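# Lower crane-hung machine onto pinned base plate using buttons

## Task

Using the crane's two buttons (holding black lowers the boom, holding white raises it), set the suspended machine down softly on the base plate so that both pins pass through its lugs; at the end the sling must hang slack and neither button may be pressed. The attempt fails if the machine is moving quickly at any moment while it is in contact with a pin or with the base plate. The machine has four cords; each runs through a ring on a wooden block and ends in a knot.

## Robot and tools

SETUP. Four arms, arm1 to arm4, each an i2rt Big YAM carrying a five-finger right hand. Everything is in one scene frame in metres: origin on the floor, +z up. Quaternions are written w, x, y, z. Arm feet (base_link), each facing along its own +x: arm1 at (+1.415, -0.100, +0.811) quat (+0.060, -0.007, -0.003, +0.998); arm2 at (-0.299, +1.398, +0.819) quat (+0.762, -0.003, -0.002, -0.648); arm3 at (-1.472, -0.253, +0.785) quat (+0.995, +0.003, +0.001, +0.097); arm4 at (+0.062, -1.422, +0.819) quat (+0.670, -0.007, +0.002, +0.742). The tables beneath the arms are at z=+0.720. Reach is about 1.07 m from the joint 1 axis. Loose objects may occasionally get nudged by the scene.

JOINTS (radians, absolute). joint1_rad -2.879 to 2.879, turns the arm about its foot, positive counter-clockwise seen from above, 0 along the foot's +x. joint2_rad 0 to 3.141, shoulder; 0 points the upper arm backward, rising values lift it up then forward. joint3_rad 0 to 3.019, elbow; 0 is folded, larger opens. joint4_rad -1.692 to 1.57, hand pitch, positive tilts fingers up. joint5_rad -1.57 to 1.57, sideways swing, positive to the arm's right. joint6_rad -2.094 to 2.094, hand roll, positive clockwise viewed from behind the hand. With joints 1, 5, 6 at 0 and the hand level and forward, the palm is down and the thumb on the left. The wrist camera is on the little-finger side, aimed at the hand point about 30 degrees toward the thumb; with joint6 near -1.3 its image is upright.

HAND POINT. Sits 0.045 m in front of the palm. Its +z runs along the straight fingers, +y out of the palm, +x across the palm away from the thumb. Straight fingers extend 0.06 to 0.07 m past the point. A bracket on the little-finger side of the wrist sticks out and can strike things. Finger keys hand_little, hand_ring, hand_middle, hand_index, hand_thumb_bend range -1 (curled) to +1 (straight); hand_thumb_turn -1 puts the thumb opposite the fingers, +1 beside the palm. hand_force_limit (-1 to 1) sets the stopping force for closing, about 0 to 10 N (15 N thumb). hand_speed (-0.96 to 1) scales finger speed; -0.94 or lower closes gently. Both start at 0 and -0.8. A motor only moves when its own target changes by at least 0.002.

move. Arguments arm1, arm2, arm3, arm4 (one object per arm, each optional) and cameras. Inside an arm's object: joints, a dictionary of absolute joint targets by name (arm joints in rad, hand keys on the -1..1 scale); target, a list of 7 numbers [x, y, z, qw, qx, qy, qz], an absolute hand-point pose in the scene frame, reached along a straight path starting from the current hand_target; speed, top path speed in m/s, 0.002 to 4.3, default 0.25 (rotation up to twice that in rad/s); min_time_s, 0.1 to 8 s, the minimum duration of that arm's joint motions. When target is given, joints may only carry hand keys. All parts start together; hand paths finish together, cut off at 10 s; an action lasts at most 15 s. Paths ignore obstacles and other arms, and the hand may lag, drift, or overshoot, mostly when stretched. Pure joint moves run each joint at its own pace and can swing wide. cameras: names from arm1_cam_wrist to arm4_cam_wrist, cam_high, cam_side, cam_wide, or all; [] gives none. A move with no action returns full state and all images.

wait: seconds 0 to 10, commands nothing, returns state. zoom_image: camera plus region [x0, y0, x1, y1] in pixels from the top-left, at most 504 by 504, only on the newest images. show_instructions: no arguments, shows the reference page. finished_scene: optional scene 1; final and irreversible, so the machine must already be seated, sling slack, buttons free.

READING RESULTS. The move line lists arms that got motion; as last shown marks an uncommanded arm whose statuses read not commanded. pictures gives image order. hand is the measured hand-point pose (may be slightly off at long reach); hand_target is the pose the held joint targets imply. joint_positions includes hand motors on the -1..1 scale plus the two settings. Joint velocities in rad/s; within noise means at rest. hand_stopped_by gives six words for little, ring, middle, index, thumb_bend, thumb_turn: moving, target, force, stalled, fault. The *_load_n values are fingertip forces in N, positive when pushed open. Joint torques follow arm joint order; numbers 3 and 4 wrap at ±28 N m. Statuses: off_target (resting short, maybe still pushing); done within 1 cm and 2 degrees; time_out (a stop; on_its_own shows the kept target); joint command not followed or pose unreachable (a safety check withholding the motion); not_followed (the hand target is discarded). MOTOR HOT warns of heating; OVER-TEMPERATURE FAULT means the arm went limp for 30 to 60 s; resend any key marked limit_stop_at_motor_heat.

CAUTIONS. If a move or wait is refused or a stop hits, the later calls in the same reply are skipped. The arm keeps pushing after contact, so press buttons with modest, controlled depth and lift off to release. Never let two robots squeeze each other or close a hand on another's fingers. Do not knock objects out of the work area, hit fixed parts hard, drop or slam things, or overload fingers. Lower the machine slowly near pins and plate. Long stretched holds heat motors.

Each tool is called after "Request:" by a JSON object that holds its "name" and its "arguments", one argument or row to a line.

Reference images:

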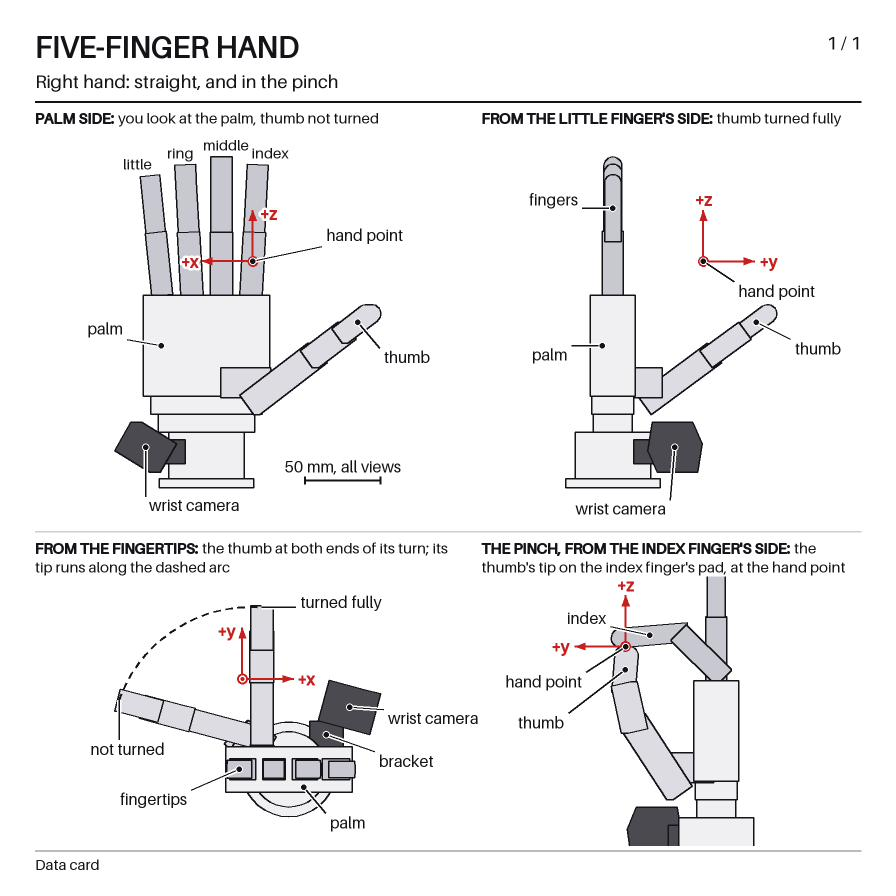

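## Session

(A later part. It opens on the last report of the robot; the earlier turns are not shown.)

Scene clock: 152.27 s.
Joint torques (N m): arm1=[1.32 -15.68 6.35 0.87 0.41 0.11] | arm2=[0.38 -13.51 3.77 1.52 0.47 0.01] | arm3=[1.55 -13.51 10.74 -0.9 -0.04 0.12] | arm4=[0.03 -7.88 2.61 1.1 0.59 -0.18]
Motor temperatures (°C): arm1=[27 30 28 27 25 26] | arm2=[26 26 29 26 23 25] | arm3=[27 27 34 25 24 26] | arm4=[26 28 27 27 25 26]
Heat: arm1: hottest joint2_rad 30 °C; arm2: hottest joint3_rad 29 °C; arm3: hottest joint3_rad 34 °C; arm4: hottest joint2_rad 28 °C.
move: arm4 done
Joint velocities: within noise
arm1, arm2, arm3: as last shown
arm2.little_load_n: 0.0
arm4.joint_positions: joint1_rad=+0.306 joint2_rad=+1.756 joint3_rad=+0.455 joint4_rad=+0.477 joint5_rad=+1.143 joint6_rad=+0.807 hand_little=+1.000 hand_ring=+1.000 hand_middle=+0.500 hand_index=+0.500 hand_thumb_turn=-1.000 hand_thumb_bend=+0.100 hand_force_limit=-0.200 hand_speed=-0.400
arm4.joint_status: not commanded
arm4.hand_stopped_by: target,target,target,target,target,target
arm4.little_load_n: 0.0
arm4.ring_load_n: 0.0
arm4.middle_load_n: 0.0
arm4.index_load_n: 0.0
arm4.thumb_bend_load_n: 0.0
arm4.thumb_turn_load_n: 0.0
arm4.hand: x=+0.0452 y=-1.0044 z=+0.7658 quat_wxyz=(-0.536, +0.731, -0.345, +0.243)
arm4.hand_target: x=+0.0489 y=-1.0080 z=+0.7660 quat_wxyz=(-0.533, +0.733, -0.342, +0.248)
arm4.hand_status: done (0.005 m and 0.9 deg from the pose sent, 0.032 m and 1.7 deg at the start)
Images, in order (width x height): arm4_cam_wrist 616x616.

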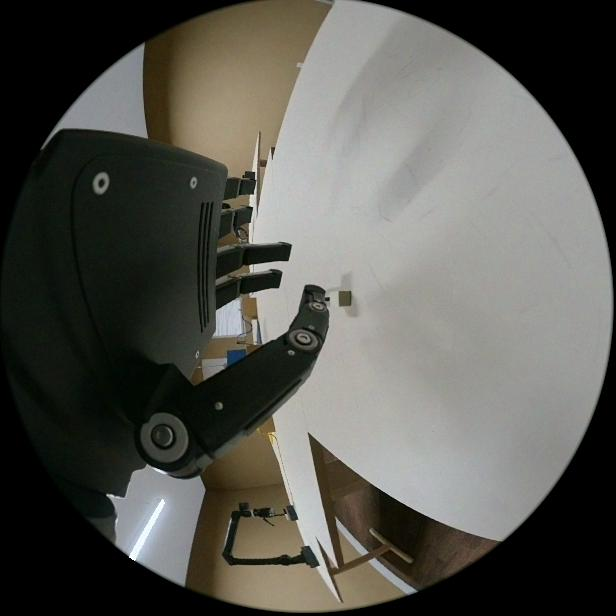

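Request:
{"name": "move", "arguments": {
  "arm4": {"target": [0.0300, -0.9985, 0.752, 0.5326, -0.7331, 0.3419, -0.2484], "speed": 0.08},
  "cameras": ["arm4_cam_wrist"]
}}

Request:
{"name": "zoom_image", "arguments": {
  "camera": "arm4_cam_wrist",
  "region": [240, 230, 440, 430]
}}

Scene clock: 154.23 s.
Joint torques (N m): arm1=[1.14 -15.21 6.35 0.88 0.38 0.11] | arm2=[0.38 -13.51 3.78 1.52 0.48 0.01] | arm3=[1.49 -13.39 10.74 -0.9 -0.04 0.12] | arm4=[0.97 -7 4.41 0.92 0.8 0.08]
Motor temperatures (°C): arm1=[27 30 28 27 25 26] | arm2=[26 26 29 26 23 25] | arm3=[27 27 34 25 24 26] | arm4=[26 28 27 27 25 26]
Heat: arm1: hottest joint2_rad 30 °C; arm2: hottest joint3_rad 29 °C; arm3: hottest joint3_rad 34 °C; arm4: hottest joint2_rad 28 °C.
move: arm4 off_target
Joint velocities: within noise
arm1, arm2, arm3: as last shown
arm2.ring_load_n: -0.5
arm4.joint_positions: joint1_rad=+0.338 joint2_rad=+1.804 joint3_rad=+0.484 joint4_rad=+0.411 joint5_rad=+1.166 joint6_rad=+0.860 hand_little=+1.000 hand_ring=+1.000 hand_middle=+0.500 hand_index=+0.500 hand_thumb_turn=-1.000 hand_thumb_bend=+0.100 hand_force_limit=-0.200 hand_speed=-0.400
arm4.joint_status: not commanded
arm4.hand_stopped_by: target,target,target,target,target,target
arm4.little_load_n: 0.0
arm4.ring_load_n: 0.0
arm4.middle_load_n: 0.0
arm4.index_load_n: 0.0
arm4.thumb_bend_load_n: 0.0
arm4.thumb_turn_load_n: 0.5
arm4.hand: x=+0.0365 y=-1.0076 z=+0.7505 quat_wxyz=(-0.528, +0.737, -0.336, +0.255)
arm4.hand_target: x=+0.0300 y=-0.9986 z=+0.7522 quat_wxyz=(-0.533, +0.733, -0.342, +0.248)
arm4.hand_status: off_target (0.011 m and 1.2 deg from the pose sent, 0.021 m and 0.9 deg at the start)
Images, in order (width x height): arm4_cam_wrist 616x616.

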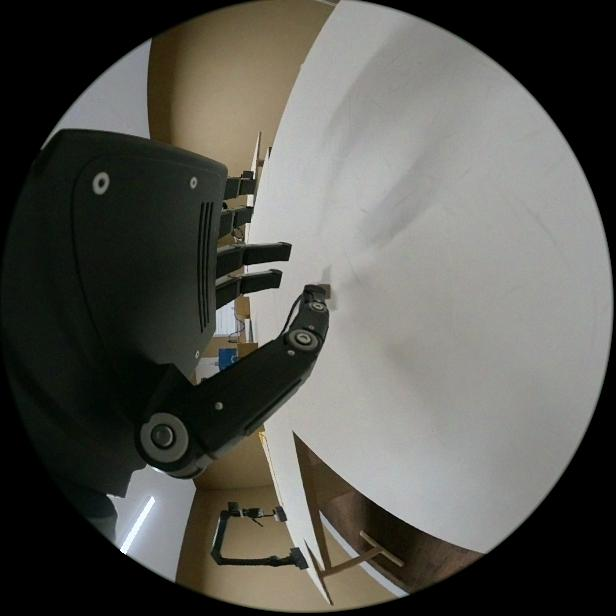

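Scaled by 2.520 from the camera's image (finer frame: 880x880).

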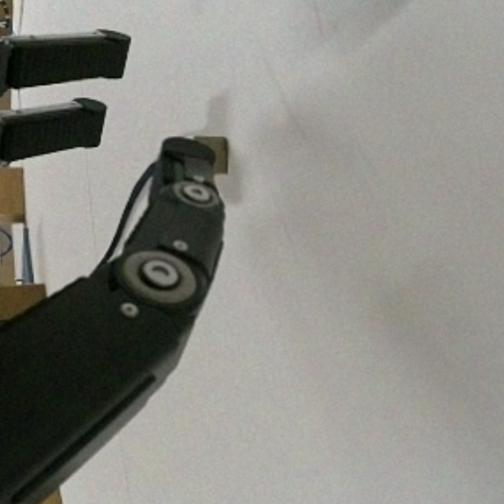

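Request:
{"name": "move", "arguments": {
  "arm4": {"target": [0.0275, -0.9945, 0.736, 0.5326, -0.7331, 0.3419, -0.2484], "speed": 0.06},
  "cameras": ["arm4_cam_wrist"]
}}

Request:
{"name": "zoom_image", "arguments": {
  "camera": "arm4_cam_wrist",
  "region": [240, 230, 440, 430]
}}

Scene clock: 155.83 s.
Joint torques (N m): arm1=[0.85 -15.68 6.31 0.87 0.38 0.08] | arm2=[0.38 -13.57 3.77 1.51 0.48 0] | arm3=[1.49 -13.39 10.76 -0.9 -0.03 0.12] | arm4=[1.32 -7.47 4.05 1.83 0.83 0.11]
Motor temperatures (°C): arm1=[27 30 28 27 25 26] | arm2=[26 26 28 26 23 25] | arm3=[27 27 34 25 24 26] | arm4=[26 28 27 27 25 26]
Heat: arm1: hottest joint2_rad 30 °C; arm2: hottest joint3_rad 28 °C; arm3: hottest joint3_rad 34 °C; arm4: hottest joint2_rad 28 °C.
move: arm4 off_target
Joint velocities: within noise
arm1, arm2, arm3: as last shown
arm1.little_load_n: -0.5
arm2.ring_load_n: 0.0
arm4.joint_positions: joint1_rad=+0.338 joint2_rad=+1.870 joint3_rad=+0.502 joint4_rad=+0.433 joint5_rad=+1.167 joint6_rad=+0.866 hand_little=+1.000 hand_ring=+1.000 hand_middle=+0.500 hand_index=+0.500 hand_thumb_turn=-1.000 hand_thumb_bend=+0.100 hand_force_limit=-0.200 hand_speed=-0.400
arm4.joint_status: not commanded
arm4.hand_stopped_by: target,target,target,target,target,target
arm4.little_load_n: 0.0
arm4.ring_load_n: 0.0
arm4.middle_load_n: 0.0
arm4.index_load_n: -0.5
arm4.thumb_bend_load_n: 0.0
arm4.thumb_turn_load_n: 0.0
arm4.hand: x=+0.0362 y=-1.0069 z=+0.7329 quat_wxyz=(-0.522, +0.741, -0.333, +0.262)
arm4.hand_target: x=+0.0275 y=-0.9948 z=+0.7363 quat_wxyz=(-0.533, +0.733, -0.342, +0.248)
arm4.hand_status: off_target (0.015 m and 2.4 deg from the pose sent, 0.022 m and 1.3 deg at the start)
Images, in order (width x height): arm4_cam_wrist 616x616.

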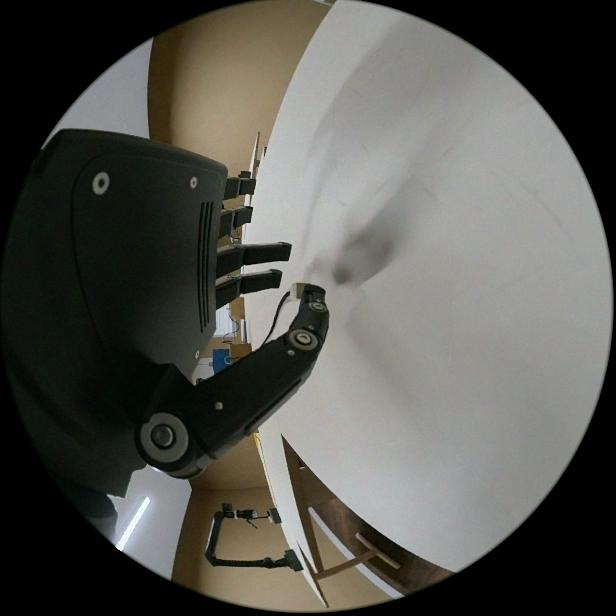

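Scaled by 2.520 from the camera's image (finer frame: 880x880).

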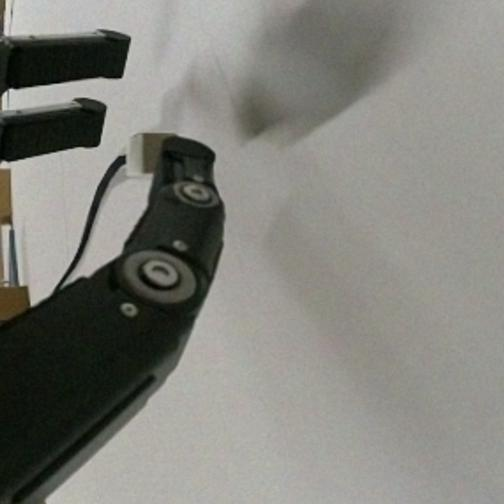

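Request:
{"name": "move", "arguments": {
  "arm4": {"target": [0.0240, -0.9895, 0.737, 0.5326, -0.7331, 0.3419, -0.2484], "speed": 0.06},
  "cameras": ["arm4_cam_wrist"]
}}

Request:
{"name": "zoom_image", "arguments": {
  "camera": "arm4_cam_wrist",
  "region": [240, 230, 440, 430]
}}

Scene clock: 157.27 s.
Joint torques (N m): arm1=[1.38 -15.33 6.37 0.87 0.4 0.11] | arm2=[0.38 -13.51 3.78 1.52 0.47 0.01] | arm3=[1.49 -13.45 10.74 -0.91 -0.04 0.12] | arm4=[1.2 -7.53 4.16 1.1 0.81 0.11]
Motor temperatures (°C): arm1=[27 30 28 27 25 26] | arm2=[26 26 28 26 23 25] | arm3=[27 27 34 25 24 26] | arm4=[26 28 27 27 25 26]
Heat: arm1: hottest joint2_rad 30 °C; arm2: hottest joint3_rad 28 °C; arm3: hottest joint3_rad 34 °C; arm4: hottest joint2_rad 28 °C.
move: arm4 off_target
Joint velocities: within noise
arm1, arm2, arm3: as last shown
arm1.little_load_n: 0.0
arm1.index_load_n: 5.5
arm4.joint_positions: joint1_rad=+0.339 joint2_rad=+1.870 joint3_rad=+0.520 joint4_rad=+0.433 joint5_rad=+1.169 joint6_rad=+0.870 hand_little=+1.000 hand_ring=+1.000 hand_middle=+0.500 hand_index=+0.500 hand_thumb_turn=-1.000 hand_thumb_bend=+0.100 hand_force_limit=-0.200 hand_speed=-0.400
arm4.joint_status: not commanded
arm4.hand_stopped_by: target,target,target,target,target,target
arm4.little_load_n: 0.0
arm4.ring_load_n: 0.0
arm4.middle_load_n: 0.0
arm4.index_load_n: 0.0
arm4.thumb_bend_load_n: 0.0
arm4.thumb_turn_load_n: 0.5
arm4.hand: x=+0.0316 y=-0.9979 z=+0.7366 quat_wxyz=(-0.528, +0.736, -0.338, +0.256)
arm4.hand_target: x=+0.0241 y=-0.9897 z=+0.7372 quat_wxyz=(-0.533, +0.733, -0.342, +0.248)
arm4.hand_status: off_target (0.011 m and 1.2 deg from the pose sent, 0.022 m and 2.4 deg at the start)
Images, in order (width x height): arm4_cam_wrist 616x616.

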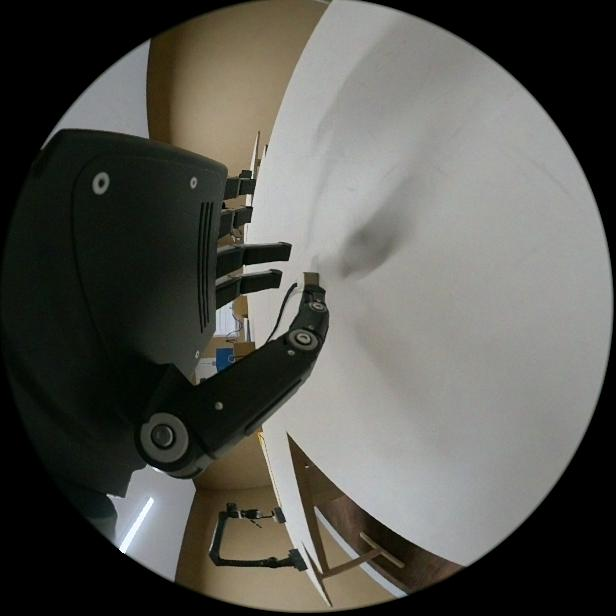

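Scaled by 2.520 from the camera's image (finer frame: 880x880).

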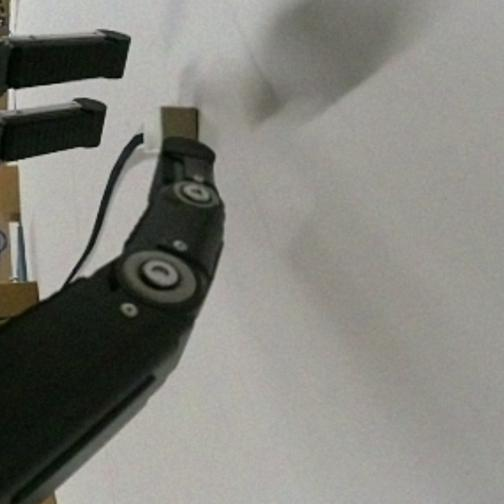

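Request:
{"name": "move", "arguments": {
  "arm4": {"target": [0.0275, -0.9945, 0.733, 0.5326, -0.7331, 0.3419, -0.2484], "speed": 0.06},
  "cameras": ["arm4_cam_wrist"]
}}

Request:
{"name": "zoom_image", "arguments": {
  "camera": "arm4_cam_wrist",
  "region": [240, 230, 440, 430]
}}

Scene clock: 158.73 s.
Joint torques (N m): arm1=[1.08 -15.33 6.34 0.85 0.41 0.1] | arm2=[0.38 -13.45 3.77 1.51 0.48 0.01] | arm3=[1.44 -13.39 10.77 -0.91 -0.04 0.12] | arm4=[1.2 -7.36 2.99 1.84 0.74 0.06]
Motor temperatures (°C): arm1=[27 30 28 27 25 26] | arm2=[26 26 28 26 23 25] | arm3=[27 27 34 25 24 26] | arm4=[26 28 27 27 25 26]
Heat: arm1: hottest joint2_rad 30 °C; arm2: hottest joint3_rad 28 °C; arm3: hottest joint3_rad 34 °C; arm4: hottest joint2_rad 28 °C.
move: arm4 done
Joint velocities: within noise
arm1, arm2, arm3: as last shown
arm1.index_load_n: 5.0
arm2.index_load_n: 2.0
arm4.joint_positions: joint1_rad=+0.339 joint2_rad=+1.881 joint3_rad=+0.520 joint4_rad=+0.444 joint5_rad=+1.169 joint6_rad=+0.870 hand_little=+1.000 hand_ring=+1.000 hand_middle=+0.500 hand_index=+0.500 hand_thumb_turn=-1.000 hand_thumb_bend=+0.100 hand_force_limit=-0.200 hand_speed=-0.400
arm4.joint_status: not commanded
arm4.hand_stopped_by: target,target,target,target,target,target
arm4.little_load_n: -0.5
arm4.ring_load_n: 0.0
arm4.middle_load_n: 0.0
arm4.index_load_n: 0.0
arm4.thumb_bend_load_n: 0.0
arm4.thumb_turn_load_n: 0.0
arm4.hand: x=+0.0317 y=-0.9982 z=+0.7338 quat_wxyz=(-0.528, +0.736, -0.338, +0.255)
arm4.hand_target: x=+0.0276 y=-0.9945 z=+0.7331 quat_wxyz=(-0.533, +0.733, -0.342, +0.248)
arm4.hand_status: done (0.006 m and 1.1 deg from the pose sent, 0.006 m and 1.2 deg at the start)
Images, in order (width x height): arm4_cam_wrist 616x616.

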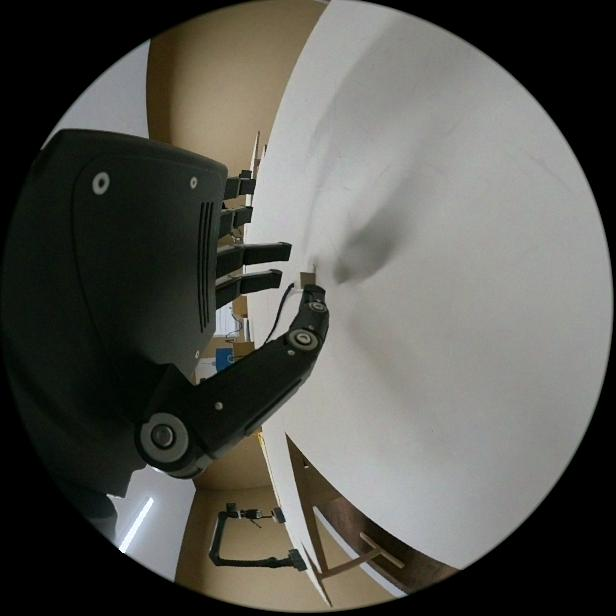

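Scaled by 2.520 from the camera's image (finer frame: 880x880).

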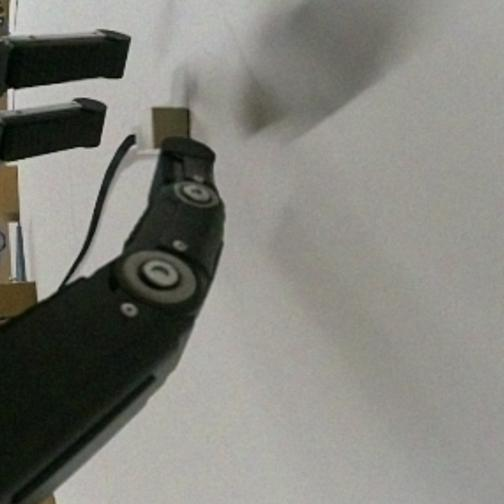

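Request:
{"name": "move", "arguments": {
  "arm4": {"joints": {"hand_index": -0.3, "hand_middle": -0.3, "hand_speed": -0.85}},
  "cameras": ["arm4_cam_wrist"]
}}

Request:
{"name": "zoom_image", "arguments": {
  "camera": "arm4_cam_wrist",
  "region": [240, 230, 400, 390]
}}

Scene clock: 161.43 s.
Joint torques (N m): arm1=[1.44 -15.38 6.37 0.9 0.4 0.13] | arm2=[0.44 -13.51 3.77 1.51 0.47 0] | arm3=[1.49 -13.45 10.76 -0.87 -0.04 0.12] | arm4=[1.03 -7.3 3.04 1.36 0.31 -0.02]
Motor temperatures (°C): arm1=[27 30 28 27 25 26] | arm2=[26 26 28 26 23 25] | arm3=[27 27 34 25 24 26] | arm4=[26 28 27 27 25 26]
Heat: arm1: hottest joint2_rad 30 °C; arm2: hottest joint3_rad 28 °C; arm3: hottest joint3_rad 34 °C; arm4: hottest joint2_rad 28 °C.
move: arm4 off_target
Joint velocities: within noise
arm1, arm2, arm3: as last shown
arm1.thumb_bend_load_n: 2.0
arm2.index_load_n: 2.5
arm4.joint_positions: joint1_rad=+0.339 joint2_rad=+1.881 joint3_rad=+0.520 joint4_rad=+0.457 joint5_rad=+1.179 joint6_rad=+0.876 hand_little=+1.000 hand_ring=+1.000 hand_middle=-0.247 hand_index=-0.248 hand_thumb_turn=-1.000 hand_thumb_bend=+0.100 hand_force_limit=-0.200 hand_speed=-0.850
arm4.joint_status: hand_middle off_target (ended at -0.247, target -0.300); hand_index off_target (ended at -0.248, target -0.300); the others done
arm4.hand_stopped_by: target,target,force,force,target,target
arm4.little_load_n: -0.5
arm4.ring_load_n: 0.0
arm4.middle_load_n: 7.0
arm4.index_load_n: 5.0
arm4.thumb_bend_load_n: 1.0
arm4.thumb_turn_load_n: 0.0
arm4.hand: x=+0.0322 y=-0.9961 z=+0.7367 quat_wxyz=(-0.533, +0.730, -0.344, +0.253)
arm4.hand_target: x=+0.0276 y=-0.9946 z=+0.7331 quat_wxyz=(-0.533, +0.733, -0.342, +0.249)
arm4.hand_status: not commanded
Images, in order (width x height): arm4_cam_wrist 616x616.

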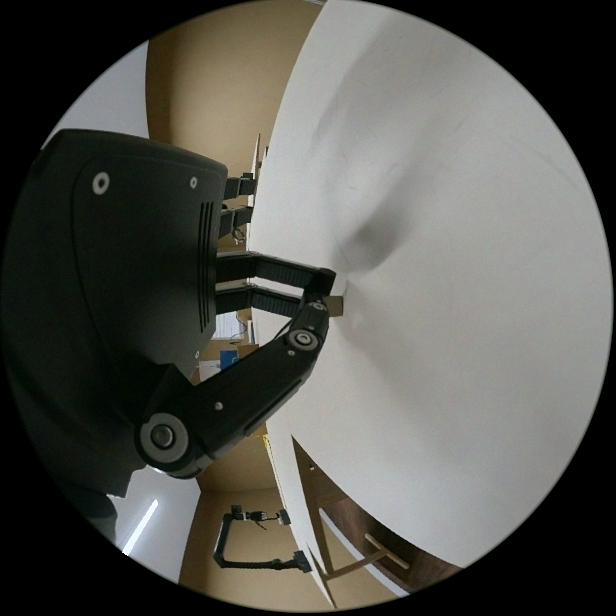

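Scaled by 3.150 from the camera's image (finer frame: 880x880).

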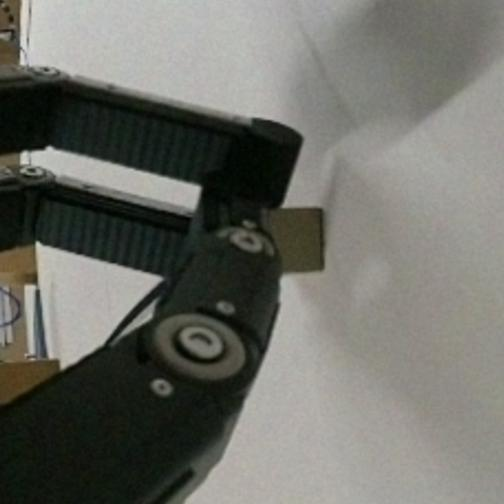

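Request:
{"name": "move", "arguments": {
  "arm4": {"joints": {"hand_index": 0.45, "hand_middle": 0.45, "hand_thumb_bend": 0.22, "hand_speed": -0.3}}
}}

Request:
{"name": "move", "arguments": {
  "arm4": {"target": [0.0276, -0.996, 0.770, 0.5326, -0.7331, 0.3419, -0.2484], "speed": 0.08},
  "cameras": ["arm4_cam_wrist"]
}}

Request:
{"name": "zoom_image", "arguments": {
  "camera": "arm4_cam_wrist",
  "region": [240, 230, 440, 430]
}}

Scene clock: 163.70 s.
Joint torques (N m): arm1=[1.38 -15.5 6.39 0.91 0.38 0.11] | arm2=[0.38 -13.51 3.77 1.51 0.47 0] | arm3=[1.49 -13.45 10.74 -0.9 -0.04 0.12] | arm4=[0.79 -7.36 2.96 1.32 0.58 -0.02]
Motor temperatures (°C): arm1=[27 30 28 27 25 26] | arm2=[26 26 28 26 23 25] | arm3=[27 27 34 25 24 26] | arm4=[26 28 26 27 25 26]
Heat: arm1: hottest joint2_rad 30 °C; arm2: hottest joint3_rad 28 °C; arm3: hottest joint3_rad 34 °C; arm4: hottest joint2_rad 28 °C.
move: arm4 done
Joint velocities: within noise
arm1.joint_positions: joint1_rad=+0.175 joint2_rad=+1.879 joint3_rad=+0.752 joint4_rad=+0.500 joint5_rad=+0.989 joint6_rad=+0.515 hand_little=+1.000 hand_ring=+1.000 hand_middle=+0.350 hand_index=-0.011 hand_thumb_turn=-0.930 hand_thumb_bend=+0.100 hand_force_limit=-0.200 hand_speed=-0.900
arm1.joint_status: not commanded
arm1.hand_stopped_by: target,target,target,force,target,target
arm1.little_load_n: 0.0
arm1.ring_load_n: 0.0
arm1.middle_load_n: 0.0
arm1.index_load_n: 5.0
arm1.thumb_bend_load_n: 1.5
arm1.thumb_turn_load_n: -2.0
arm1.hand: x=+0.8803 y=+0.0023 z=+0.7659 quat_wxyz=(-0.563, +0.779, +0.235, -0.143)
arm1.hand_target: x=+0.8644 y=-0.0031 z=+0.7833 quat_wxyz=(-0.565, +0.778, +0.223, -0.162)
arm1.hand_status: not commanded
arm2.joint_positions: joint1_rad=+0.430 joint2_rad=+1.886 joint3_rad=+0.643 joint4_rad=+0.640 joint5_rad=+0.970 joint6_rad=+0.496 hand_little=+1.000 hand_ring=+1.000 hand_middle=+0.350 hand_index=-0.021 hand_thumb_turn=-0.930 hand_thumb_bend=+0.100 hand_force_limit=-0.200 hand_speed=-0.900
arm2.joint_status: not commanded
arm2.hand_stopped_by: target,target,target,force,target,target
arm2.little_load_n: 0.0
arm2.ring_load_n: 0.0
arm2.middle_load_n: 0.0
arm2.index_load_n: 2.5
arm2.thumb_bend_load_n: 1.0
arm2.thumb_turn_load_n: -0.5
arm2.hand: x=-0.1309 y=+0.9153 z=+0.7680 quat_wxyz=(+0.139, -0.180, -0.790, +0.569)
arm2.hand_target: x=-0.1260 y=+0.9145 z=+0.7759 quat_wxyz=(+0.132, -0.182, -0.788, +0.573)
arm2.hand_status: not commanded
arm3: as last shown
arm4.joint_positions: joint1_rad=+0.342 joint2_rad=+1.881 joint3_rad=+0.520 joint4_rad=+0.457 joint5_rad=+1.172 joint6_rad=+0.877 hand_little=+1.000 hand_ring=+1.000 hand_middle=+0.450 hand_index=+0.450 hand_thumb_turn=-1.000 hand_thumb_bend=+0.220 hand_force_limit=-0.200 hand_speed=-0.300
arm4.joint_status: all done
arm4.hand_stopped_by: target,target,target,target,target,target
arm4.little_load_n: 0.0
arm4.ring_load_n: 0.0
arm4.middle_load_n: 0.0
arm4.index_load_n: 0.0
arm4.thumb_bend_load_n: 0.0
arm4.thumb_turn_load_n: 0.0
arm4.hand: x=+0.0300 y=-0.9960 z=+0.7358 quat_wxyz=(-0.533, +0.732, -0.343, +0.250)
arm4.hand_target: x=+0.0275 y=-0.9946 z=+0.7330 quat_wxyz=(-0.532, +0.733, -0.342, +0.248)
arm4.hand_status: not commanded
pictures: none

Scene clock: 164.77 s.
Joint torques (N m): arm1=[1.14 -15.38 6.27 0.92 0.39 0.12] | arm2=[0.38 -13.51 3.77 1.52 0.47 0.01] | arm3=[1.44 -13.45 10.73 -0.9 -0.04 0.12] | arm4=[0.91 -8.35 3 1.07 0.65 0.01]
Motor temperatures (°C): arm1=[27 30 28 27 25 26] | arm2=[26 27 28 26 23 25] | arm3=[27 27 34 25 24 26] | arm4=[26 28 26 27 25 26]
Heat: arm1: hottest joint2_rad 30 °C; arm2: hottest joint3_rad 28 °C; arm3: hottest joint3_rad 34 °C; arm4: hottest joint2_rad 28 °C.
move: arm4 done
Joint velocities: within noise
arm1, arm2: as last shown
arm1.index_load_n: 5.5
arm1.thumb_bend_load_n: 2.0
arm3.joint_positions: joint1_rad=+0.475 joint2_rad=+1.672 joint3_rad=+1.268 joint4_rad=-1.207 joint5_rad=+0.005 joint6_rad=-1.401 hand_little=-0.900 hand_ring=-0.900 hand_middle=-0.900 hand_index=+1.000 hand_thumb_turn=+1.000 hand_thumb_bend=+1.000 hand_force_limit=+0.000 hand_speed=+0.200
arm3.joint_status: not commanded
arm3.hand_stopped_by: target,target,target,target,target,target
arm3.little_load_n: 0.0
arm3.ring_load_n: 0.0
arm3.middle_load_n: 0.0
arm3.index_load_n: 0.0
arm3.thumb_bend_load_n: 0.0
arm3.thumb_turn_load_n: 0.0
arm3.hand: x=-1.1018 y=-0.0319 z=+0.8703 quat_wxyz=(+0.007, +0.969, +0.247, -0.017)
arm3.hand_target: x=-1.0916 y=-0.0183 z=+0.8862 quat_wxyz=(+0.000, +0.969, +0.248, +0.000)
arm3.hand_status: not commanded
arm4.joint_positions: joint1_rad=+0.342 joint2_rad=+1.754 joint3_rad=+0.520 joint4_rad=+0.330 joint5_rad=+1.172 joint6_rad=+0.877 hand_little=+1.000 hand_ring=+1.000 hand_middle=+0.450 hand_index=+0.450 hand_thumb_turn=-1.000 hand_thumb_bend=+0.220 hand_force_limit=-0.200 hand_speed=-0.300
arm4.joint_status: not commanded
arm4.hand_stopped_by: target,target,target,target,target,target
arm4.little_load_n: 0.0
arm4.ring_load_n: 0.0
arm4.middle_load_n: 0.0
arm4.index_load_n: 0.0
arm4.thumb_bend_load_n: 0.0
arm4.thumb_turn_load_n: -0.5
arm4.hand: x=+0.0287 y=-0.9937 z=+0.7688 quat_wxyz=(-0.533, +0.732, -0.343, +0.250)
arm4.hand_target: x=+0.0276 y=-0.9960 z=+0.7699 quat_wxyz=(-0.533, +0.733, -0.342, +0.248)
arm4.hand_status: done (0.003 m and 0.2 deg from the pose sent, 0.034 m and 0.2 deg at the start)
Images, in order (width x height): arm4_cam_wrist 616x616.

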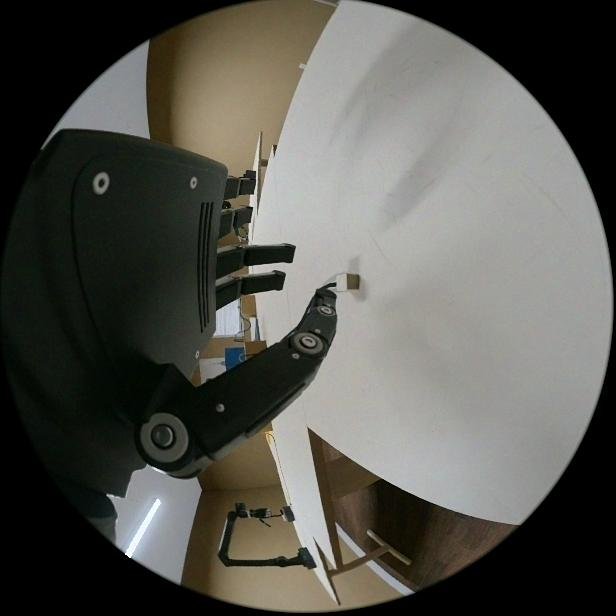

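Scaled by 2.520 from the camera's image (finer frame: 880x880).

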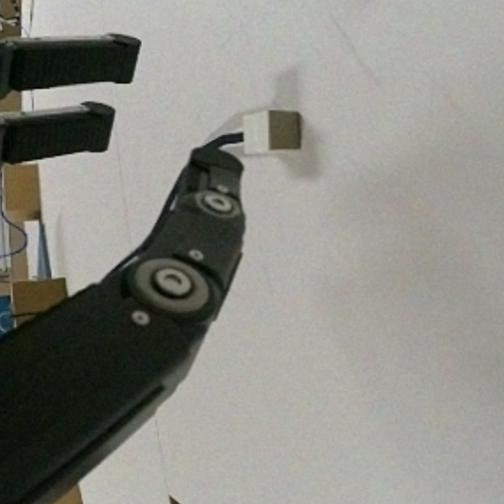

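Request:
{"name": "move", "arguments": {
  "arm4": {"target": [0.0310, -1.0045, 0.745, 0.5326, -0.7331, 0.3419, -0.2484], "speed": 0.08},
  "cameras": ["arm4_cam_wrist"]
}}

Request:
{"name": "zoom_image", "arguments": {
  "camera": "arm4_cam_wrist",
  "region": [240, 230, 440, 430]
}}

Scene clock: 166.80 s.
Joint torques (N m): arm1=[1.08 -15.44 6.38 0.96 0.4 0.12] | arm2=[0.38 -13.51 3.78 1.5 0.47 0] | arm3=[1.49 -13.45 10.73 -0.91 -0.04 0.12] | arm4=[1.03 -7.41 2.39 1.78 0.7 0.06]
Motor temperatures (°C): arm1=[27 30 28 27 25 26] | arm2=[26 27 28 26 23 25] | arm3=[27 27 34 25 24 26] | arm4=[26 28 26 27 25 26]
Heat: arm1: hottest joint2_rad 30 °C; arm2: hottest joint3_rad 28 °C; arm3: hottest joint3_rad 34 °C; arm4: hottest joint2_rad 28 °C.
move: arm4 done
Joint velocities: within noise
arm1, arm2, arm3: as last shown
arm1.index_load_n: 5.0
arm2.thumb_turn_load_n: 0.0
arm4.joint_positions: joint1_rad=+0.342 joint2_rad=+1.828 joint3_rad=+0.500 joint4_rad=+0.411 joint5_rad=+1.172 joint6_rad=+0.877 hand_little=+1.000 hand_ring=+1.000 hand_middle=+0.450 hand_index=+0.450 hand_thumb_turn=-1.000 hand_thumb_bend=+0.220 hand_force_limit=-0.200 hand_speed=-0.300
arm4.joint_status: not commanded
arm4.hand_stopped_by: target,target,target,target,target,target
arm4.little_load_n: 0.0
arm4.ring_load_n: 0.0
arm4.middle_load_n: 0.0
arm4.index_load_n: 0.0
arm4.thumb_bend_load_n: 0.0
arm4.thumb_turn_load_n: 0.0
arm4.hand: x=+0.0333 y=-1.0032 z=+0.7464 quat_wxyz=(-0.529, +0.735, -0.340, +0.254)
arm4.hand_target: x=+0.0310 y=-1.0045 z=+0.7451 quat_wxyz=(-0.533, +0.733, -0.342, +0.248)
arm4.hand_status: done (0.003 m and 0.8 deg from the pose sent, 0.026 m and 0.2 deg at the start)
Images, in order (width x height): arm4_cam_wrist 616x616.

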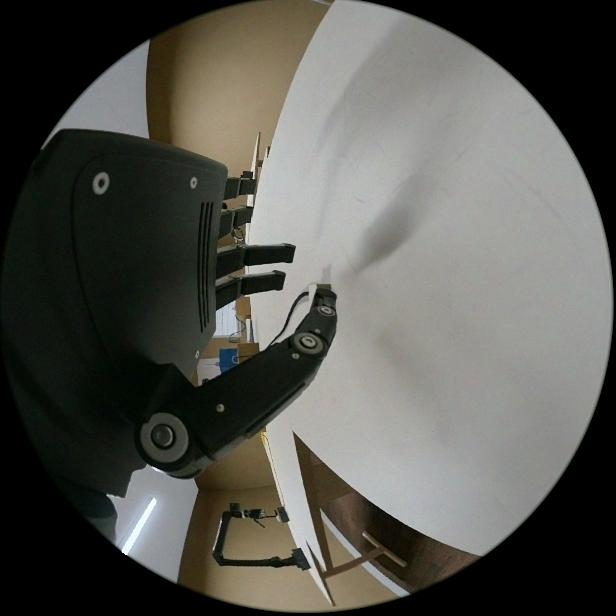

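Scaled by 2.520 from the camera's image (finer frame: 880x880).

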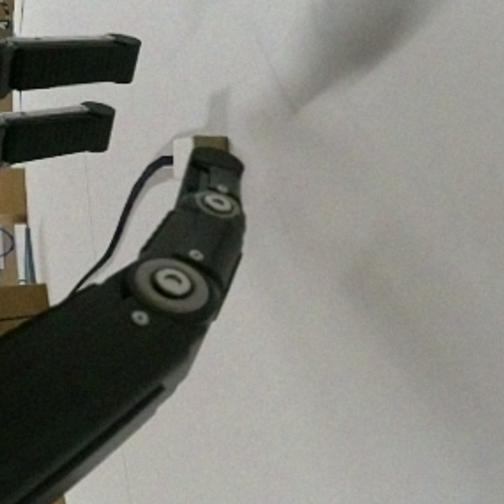

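Request:
{"name": "move", "arguments": {
  "arm4": {"target": [0.0280, -1.0010, 0.732, 0.5326, -0.7331, 0.3419, -0.2484], "speed": 0.06},
  "cameras": ["arm4_cam_wrist"]
}}

Request:
{"name": "zoom_image", "arguments": {
  "camera": "arm4_cam_wrist",
  "region": [240, 230, 440, 430]
}}

Scene clock: 168.07 s.
Joint torques (N m): arm1=[1.03 -15.44 6.28 0.81 0.4 0.1] | arm2=[0.38 -13.57 3.77 1.52 0.48 0] | arm3=[1.44 -13.45 10.74 -0.87 -0.04 0.12] | arm4=[1.26 -7.53 3.23 1.8 0.8 0.1]
Motor temperatures (°C): arm1=[27 30 28 27 25 26] | arm2=[26 27 28 26 23 25] | arm3=[27 27 34 25 24 26] | arm4=[26 28 26 27 25 26]
Heat: arm1: hottest joint2_rad 30 °C; arm2: hottest joint3_rad 28 °C; arm3: hottest joint3_rad 34 °C; arm4: hottest joint2_rad 28 °C.
move: arm4 done
Joint velocities: within noise
arm1, arm2, arm3: as last shown
arm1.thumb_bend_load_n: 1.5
arm4.joint_positions: joint1_rad=+0.343 joint2_rad=+1.881 joint3_rad=+0.500 joint4_rad=+0.442 joint5_rad=+1.172 joint6_rad=+0.880 hand_little=+1.000 hand_ring=+1.000 hand_middle=+0.450 hand_index=+0.450 hand_thumb_turn=-1.000 hand_thumb_bend=+0.220 hand_force_limit=-0.200 hand_speed=-0.300
arm4.joint_status: not commanded
arm4.hand_stopped_by: target,target,target,target,target,target
arm4.little_load_n: 0.0
arm4.ring_load_n: 0.0
arm4.middle_load_n: 0.0
arm4.index_load_n: 0.0
arm4.thumb_bend_load_n: 0.0
arm4.thumb_turn_load_n: 0.0
arm4.hand: x=+0.0350 y=-1.0080 z=+0.7307 quat_wxyz=(-0.524, +0.738, -0.335, +0.259)
arm4.hand_target: x=+0.0280 y=-1.0011 z=+0.7322 quat_wxyz=(-0.533, +0.733, -0.342, +0.248)
arm4.hand_status: done (0.010 m and 1.8 deg from the pose sent, 0.015 m and 0.8 deg at the start)
Images, in order (width x height): arm4_cam_wrist 616x616.

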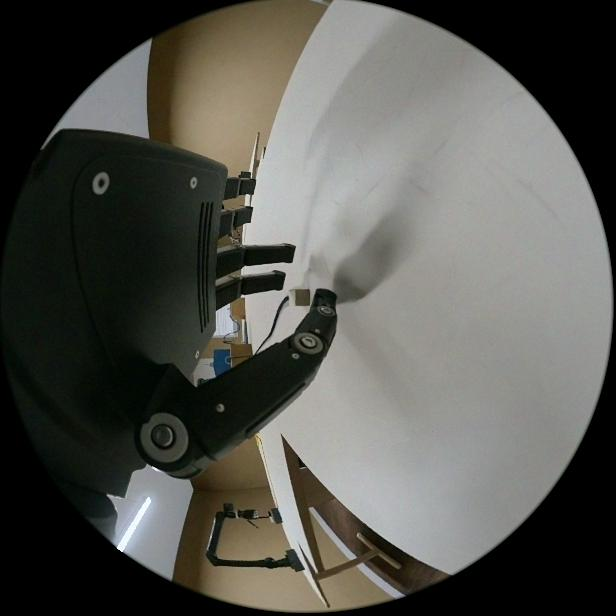

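Scaled by 2.520 from the camera's image (finer frame: 880x880).

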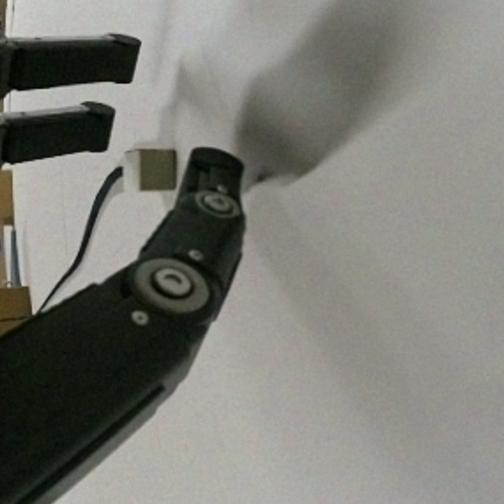

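Request:
{"name": "move", "arguments": {
  "arm4": {"target": [0.0240, -0.9950, 0.7335, 0.5326, -0.7331, 0.3419, -0.2484], "speed": 0.06},
  "cameras": ["arm4_cam_wrist"]
}}

Request:
{"name": "zoom_image", "arguments": {
  "camera": "arm4_cam_wrist",
  "region": [240, 230, 440, 430]
}}

Scene clock: 169.47 s.
Joint torques (N m): arm1=[1.08 -15.38 6.38 0.9 0.4 0.09] | arm2=[0.38 -13.51 3.77 1.5 0.47 0] | arm3=[1.44 -13.33 10.74 -0.88 -0.04 0.12] | arm4=[0.85 -7.65 3.88 1.03 0.83 0.11]
Motor temperatures (°C): arm1=[27 30 28 27 25 26] | arm2=[26 27 28 26 23 25] | arm3=[27 27 34 25 24 26] | arm4=[26 28 26 27 25 26]
Heat: arm1: hottest joint2_rad 30 °C; arm2: hottest joint3_rad 28 °C; arm3: hottest joint3_rad 34 °C; arm4: hottest joint2_rad 28 °C.
move: arm4 off_target
Joint velocities: within noise
arm1, arm2, arm3: as last shown
arm1.middle_load_n: -0.5
arm1.thumb_bend_load_n: 2.0
arm4.joint_positions: joint1_rad=+0.347 joint2_rad=+1.881 joint3_rad=+0.511 joint4_rad=+0.440 joint5_rad=+1.173 joint6_rad=+0.885 hand_little=+1.000 hand_ring=+1.000 hand_middle=+0.450 hand_index=+0.450 hand_thumb_turn=-1.000 hand_thumb_bend=+0.220 hand_force_limit=-0.200 hand_speed=-0.300
arm4.joint_status: not commanded
arm4.hand_stopped_by: target,target,target,target,target,target
arm4.little_load_n: 0.0
arm4.ring_load_n: 0.0
arm4.middle_load_n: 0.0
arm4.index_load_n: 0.0
arm4.thumb_bend_load_n: 0.0
arm4.thumb_turn_load_n: 0.0
arm4.hand: x=+0.0314 y=-1.0030 z=+0.7327 quat_wxyz=(-0.528, +0.736, -0.338, +0.255)
arm4.hand_target: x=+0.0240 y=-0.9951 z=+0.7337 quat_wxyz=(-0.533, +0.733, -0.342, +0.248)
arm4.hand_status: off_target (0.011 m and 1.1 deg from the pose sent, 0.017 m and 1.9 deg at the start)
Images, in order (width x height): arm4_cam_wrist 616x616.

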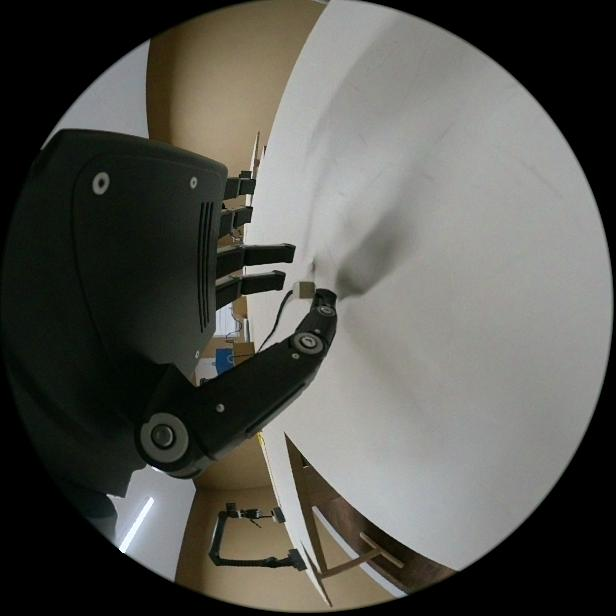

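Scaled by 2.520 from the camera's image (finer frame: 880x880).

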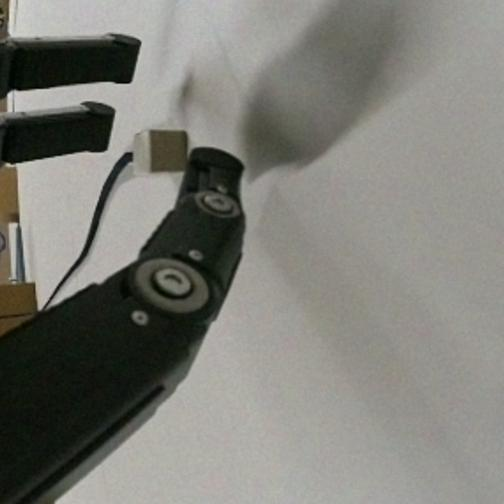

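Request:
{"name": "move", "arguments": {
  "arm4": {"target":[0.0215,-0.992,0.7325,0.5326,-0.7331,0.3419,-0.2484],"speed":0.05},
  "cameras": ["arm4_cam_wrist"]
}}

Request:
{"name": "zoom_image", "arguments": {
  "camera": "arm4_cam_wrist",
  "region": [240, 230, 440, 430]
}}

Scene clock: 173.10 s.
Joint torques (N m): arm1=[1.2 -15.33 6.34 0.92 0.39 0.11] | arm2=[0.32 -13.57 3.78 1.51 0.47 0] | arm3=[1.44 -13.45 10.76 -0.88 -0.04 0.12] | arm4=[1.67 -7.53 4.07 1.01 0.84 0.14]
Motor temperatures (°C): arm1=[27 30 28 27 25 26] | arm2=[26 27 28 26 23 25] | arm3=[27 27 35 25 24 26] | arm4=[26 28 26 27 25 26]
Heat: arm1: hottest joint2_rad 30 °C; arm2: hottest joint3_rad 28 °C; arm3: hottest joint3_rad 35 °C; arm4: hottest joint2_rad 28 °C.
move: arm4 off_target
Joint velocities: within noise
arm1, arm2, arm3: as last shown
arm1.thumb_bend_load_n: 1.5
arm2.middle_load_n: -0.5
arm2.index_load_n: 3.0
arm3.thumb_bend_load_n: -0.5
arm4.joint_positions: joint1_rad=+0.349 joint2_rad=+1.883 joint3_rad=+0.521 joint4_rad=+0.429 joint5_rad=+1.175 joint6_rad=+0.890 hand_little=+1.000 hand_ring=+1.000 hand_middle=+0.450 hand_index=+0.450 hand_thumb_turn=-1.000 hand_thumb_bend=+0.220 hand_force_limit=-0.200 hand_speed=-0.300
arm4.joint_status: not commanded
arm4.hand_stopped_by: target,target,target,target,target,target
arm4.little_load_n: 0.0
arm4.ring_load_n: 0.0
arm4.middle_load_n: -0.5
arm4.index_load_n: 0.0
arm4.thumb_bend_load_n: 0.0
arm4.thumb_turn_load_n: 0.0
arm4.hand: x=+0.0289 y=-0.9997 z=+0.7329 quat_wxyz=(-0.528, +0.736, -0.339, +0.255)
arm4.hand_target: x=+0.0215 y=-0.9922 z=+0.7326 quat_wxyz=(-0.533, +0.733, -0.342, +0.248)
arm4.hand_status: off_target (0.011 m and 1.0 deg from the pose sent, 0.015 m and 1.1 deg at the start)
Images, in order (width x height): arm4_cam_wrist 616x616.

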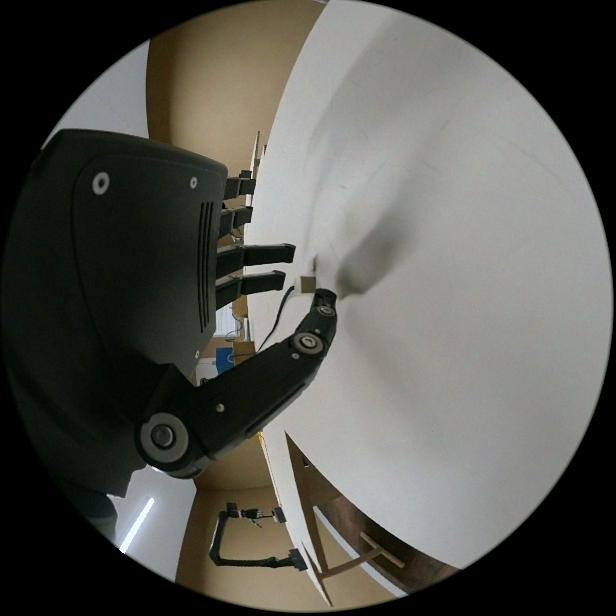

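Scaled by 2.520 from the camera's image (finer frame: 880x880).

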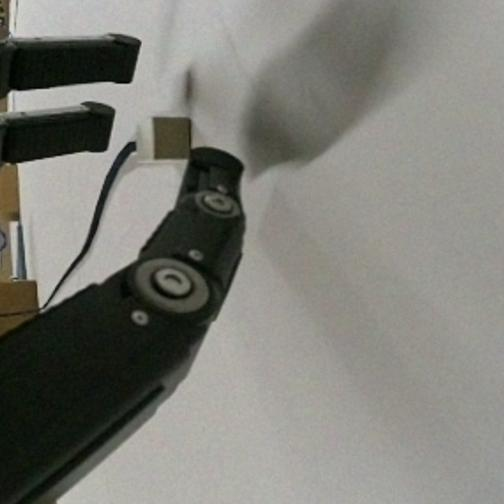

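Request:
{"name": "move", "arguments": {
  "arm4": {"joints":{"hand_index":-0.3,"hand_middle":-0.3,"hand_speed":-0.85,"hand_force_limit":-0.2}},
  "cameras": ["arm4_cam_wrist"]
}}

Request:
{"name": "zoom_image", "arguments": {
  "camera": "arm4_cam_wrist",
  "region": [240, 230, 440, 430]
}}

Scene clock: 175.60 s.
Joint torques (N m): arm1=[1.14 -15.68 6.38 0.91 0.4 0.1] | arm2=[0.38 -13.51 3.78 1.51 0.47 0.01] | arm3=[1.49 -13.51 10.73 -0.9 -0.03 0.12] | arm4=[1.26 -7.65 3.4 1.05 0.38 0]
Motor temperatures (°C): arm1=[27 30 28 27 25 26] | arm2=[26 27 28 26 23 25] | arm3=[27 27 35 25 24 26] | arm4=[26 28 26 27 25 26]
Heat: arm1: hottest joint2_rad 30 °C; arm2: hottest joint3_rad 28 °C; arm3: hottest joint3_rad 35 °C; arm4: hottest joint2_rad 28 °C.
move: arm4 off_target
Joint velocities: within noise
arm1, arm2, arm3: as last shown
arm1.middle_load_n: 0.0
arm2.middle_load_n: 0.0
arm2.index_load_n: 2.5
arm3.thumb_bend_load_n: 0.0
arm4.joint_positions: joint1_rad=+0.349 joint2_rad=+1.883 joint3_rad=+0.531 joint4_rad=+0.429 joint5_rad=+1.185 joint6_rad=+0.901 hand_little=+1.000 hand_ring=+1.000 hand_middle=-0.270 hand_index=-0.298 hand_thumb_turn=-1.000 hand_thumb_bend=+0.220 hand_force_limit=-0.200 hand_speed=-0.850
arm4.joint_status: hand_middle off_target (ended at -0.270, target -0.300); the others done
arm4.hand_stopped_by: target,target,force,force,target,target
arm4.little_load_n: 0.0
arm4.ring_load_n: 0.0
arm4.middle_load_n: 8.5
arm4.index_load_n: 2.0
arm4.thumb_bend_load_n: 1.0
arm4.thumb_turn_load_n: -1.5
arm4.hand: x=+0.0279 y=-0.9946 z=+0.7363 quat_wxyz=(-0.534, +0.729, -0.345, +0.252)
arm4.hand_target: x=+0.0216 y=-0.9923 z=+0.7326 quat_wxyz=(-0.533, +0.733, -0.342, +0.248)
arm4.hand_status: not commanded
Images, in order (width x height): arm4_cam_wrist 616x616.

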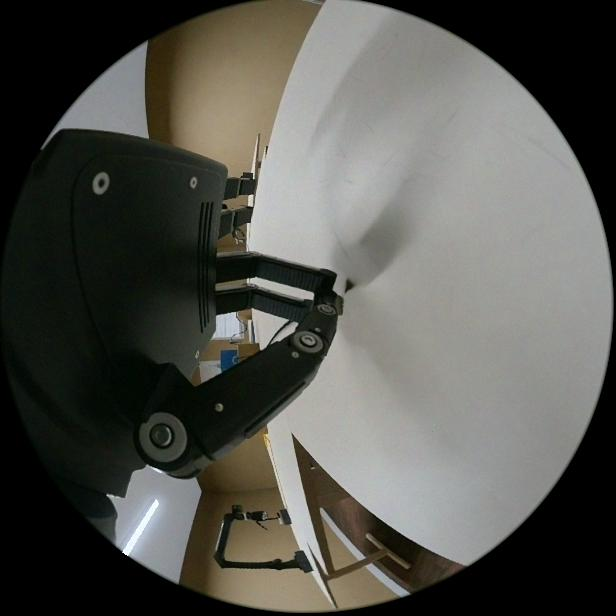

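Scaled by 2.520 from the camera's image (finer frame: 880x880).

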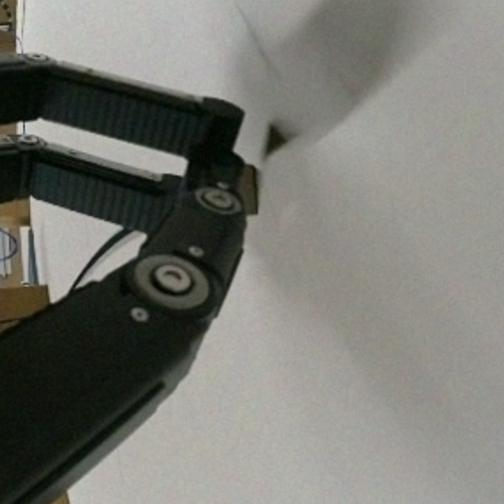

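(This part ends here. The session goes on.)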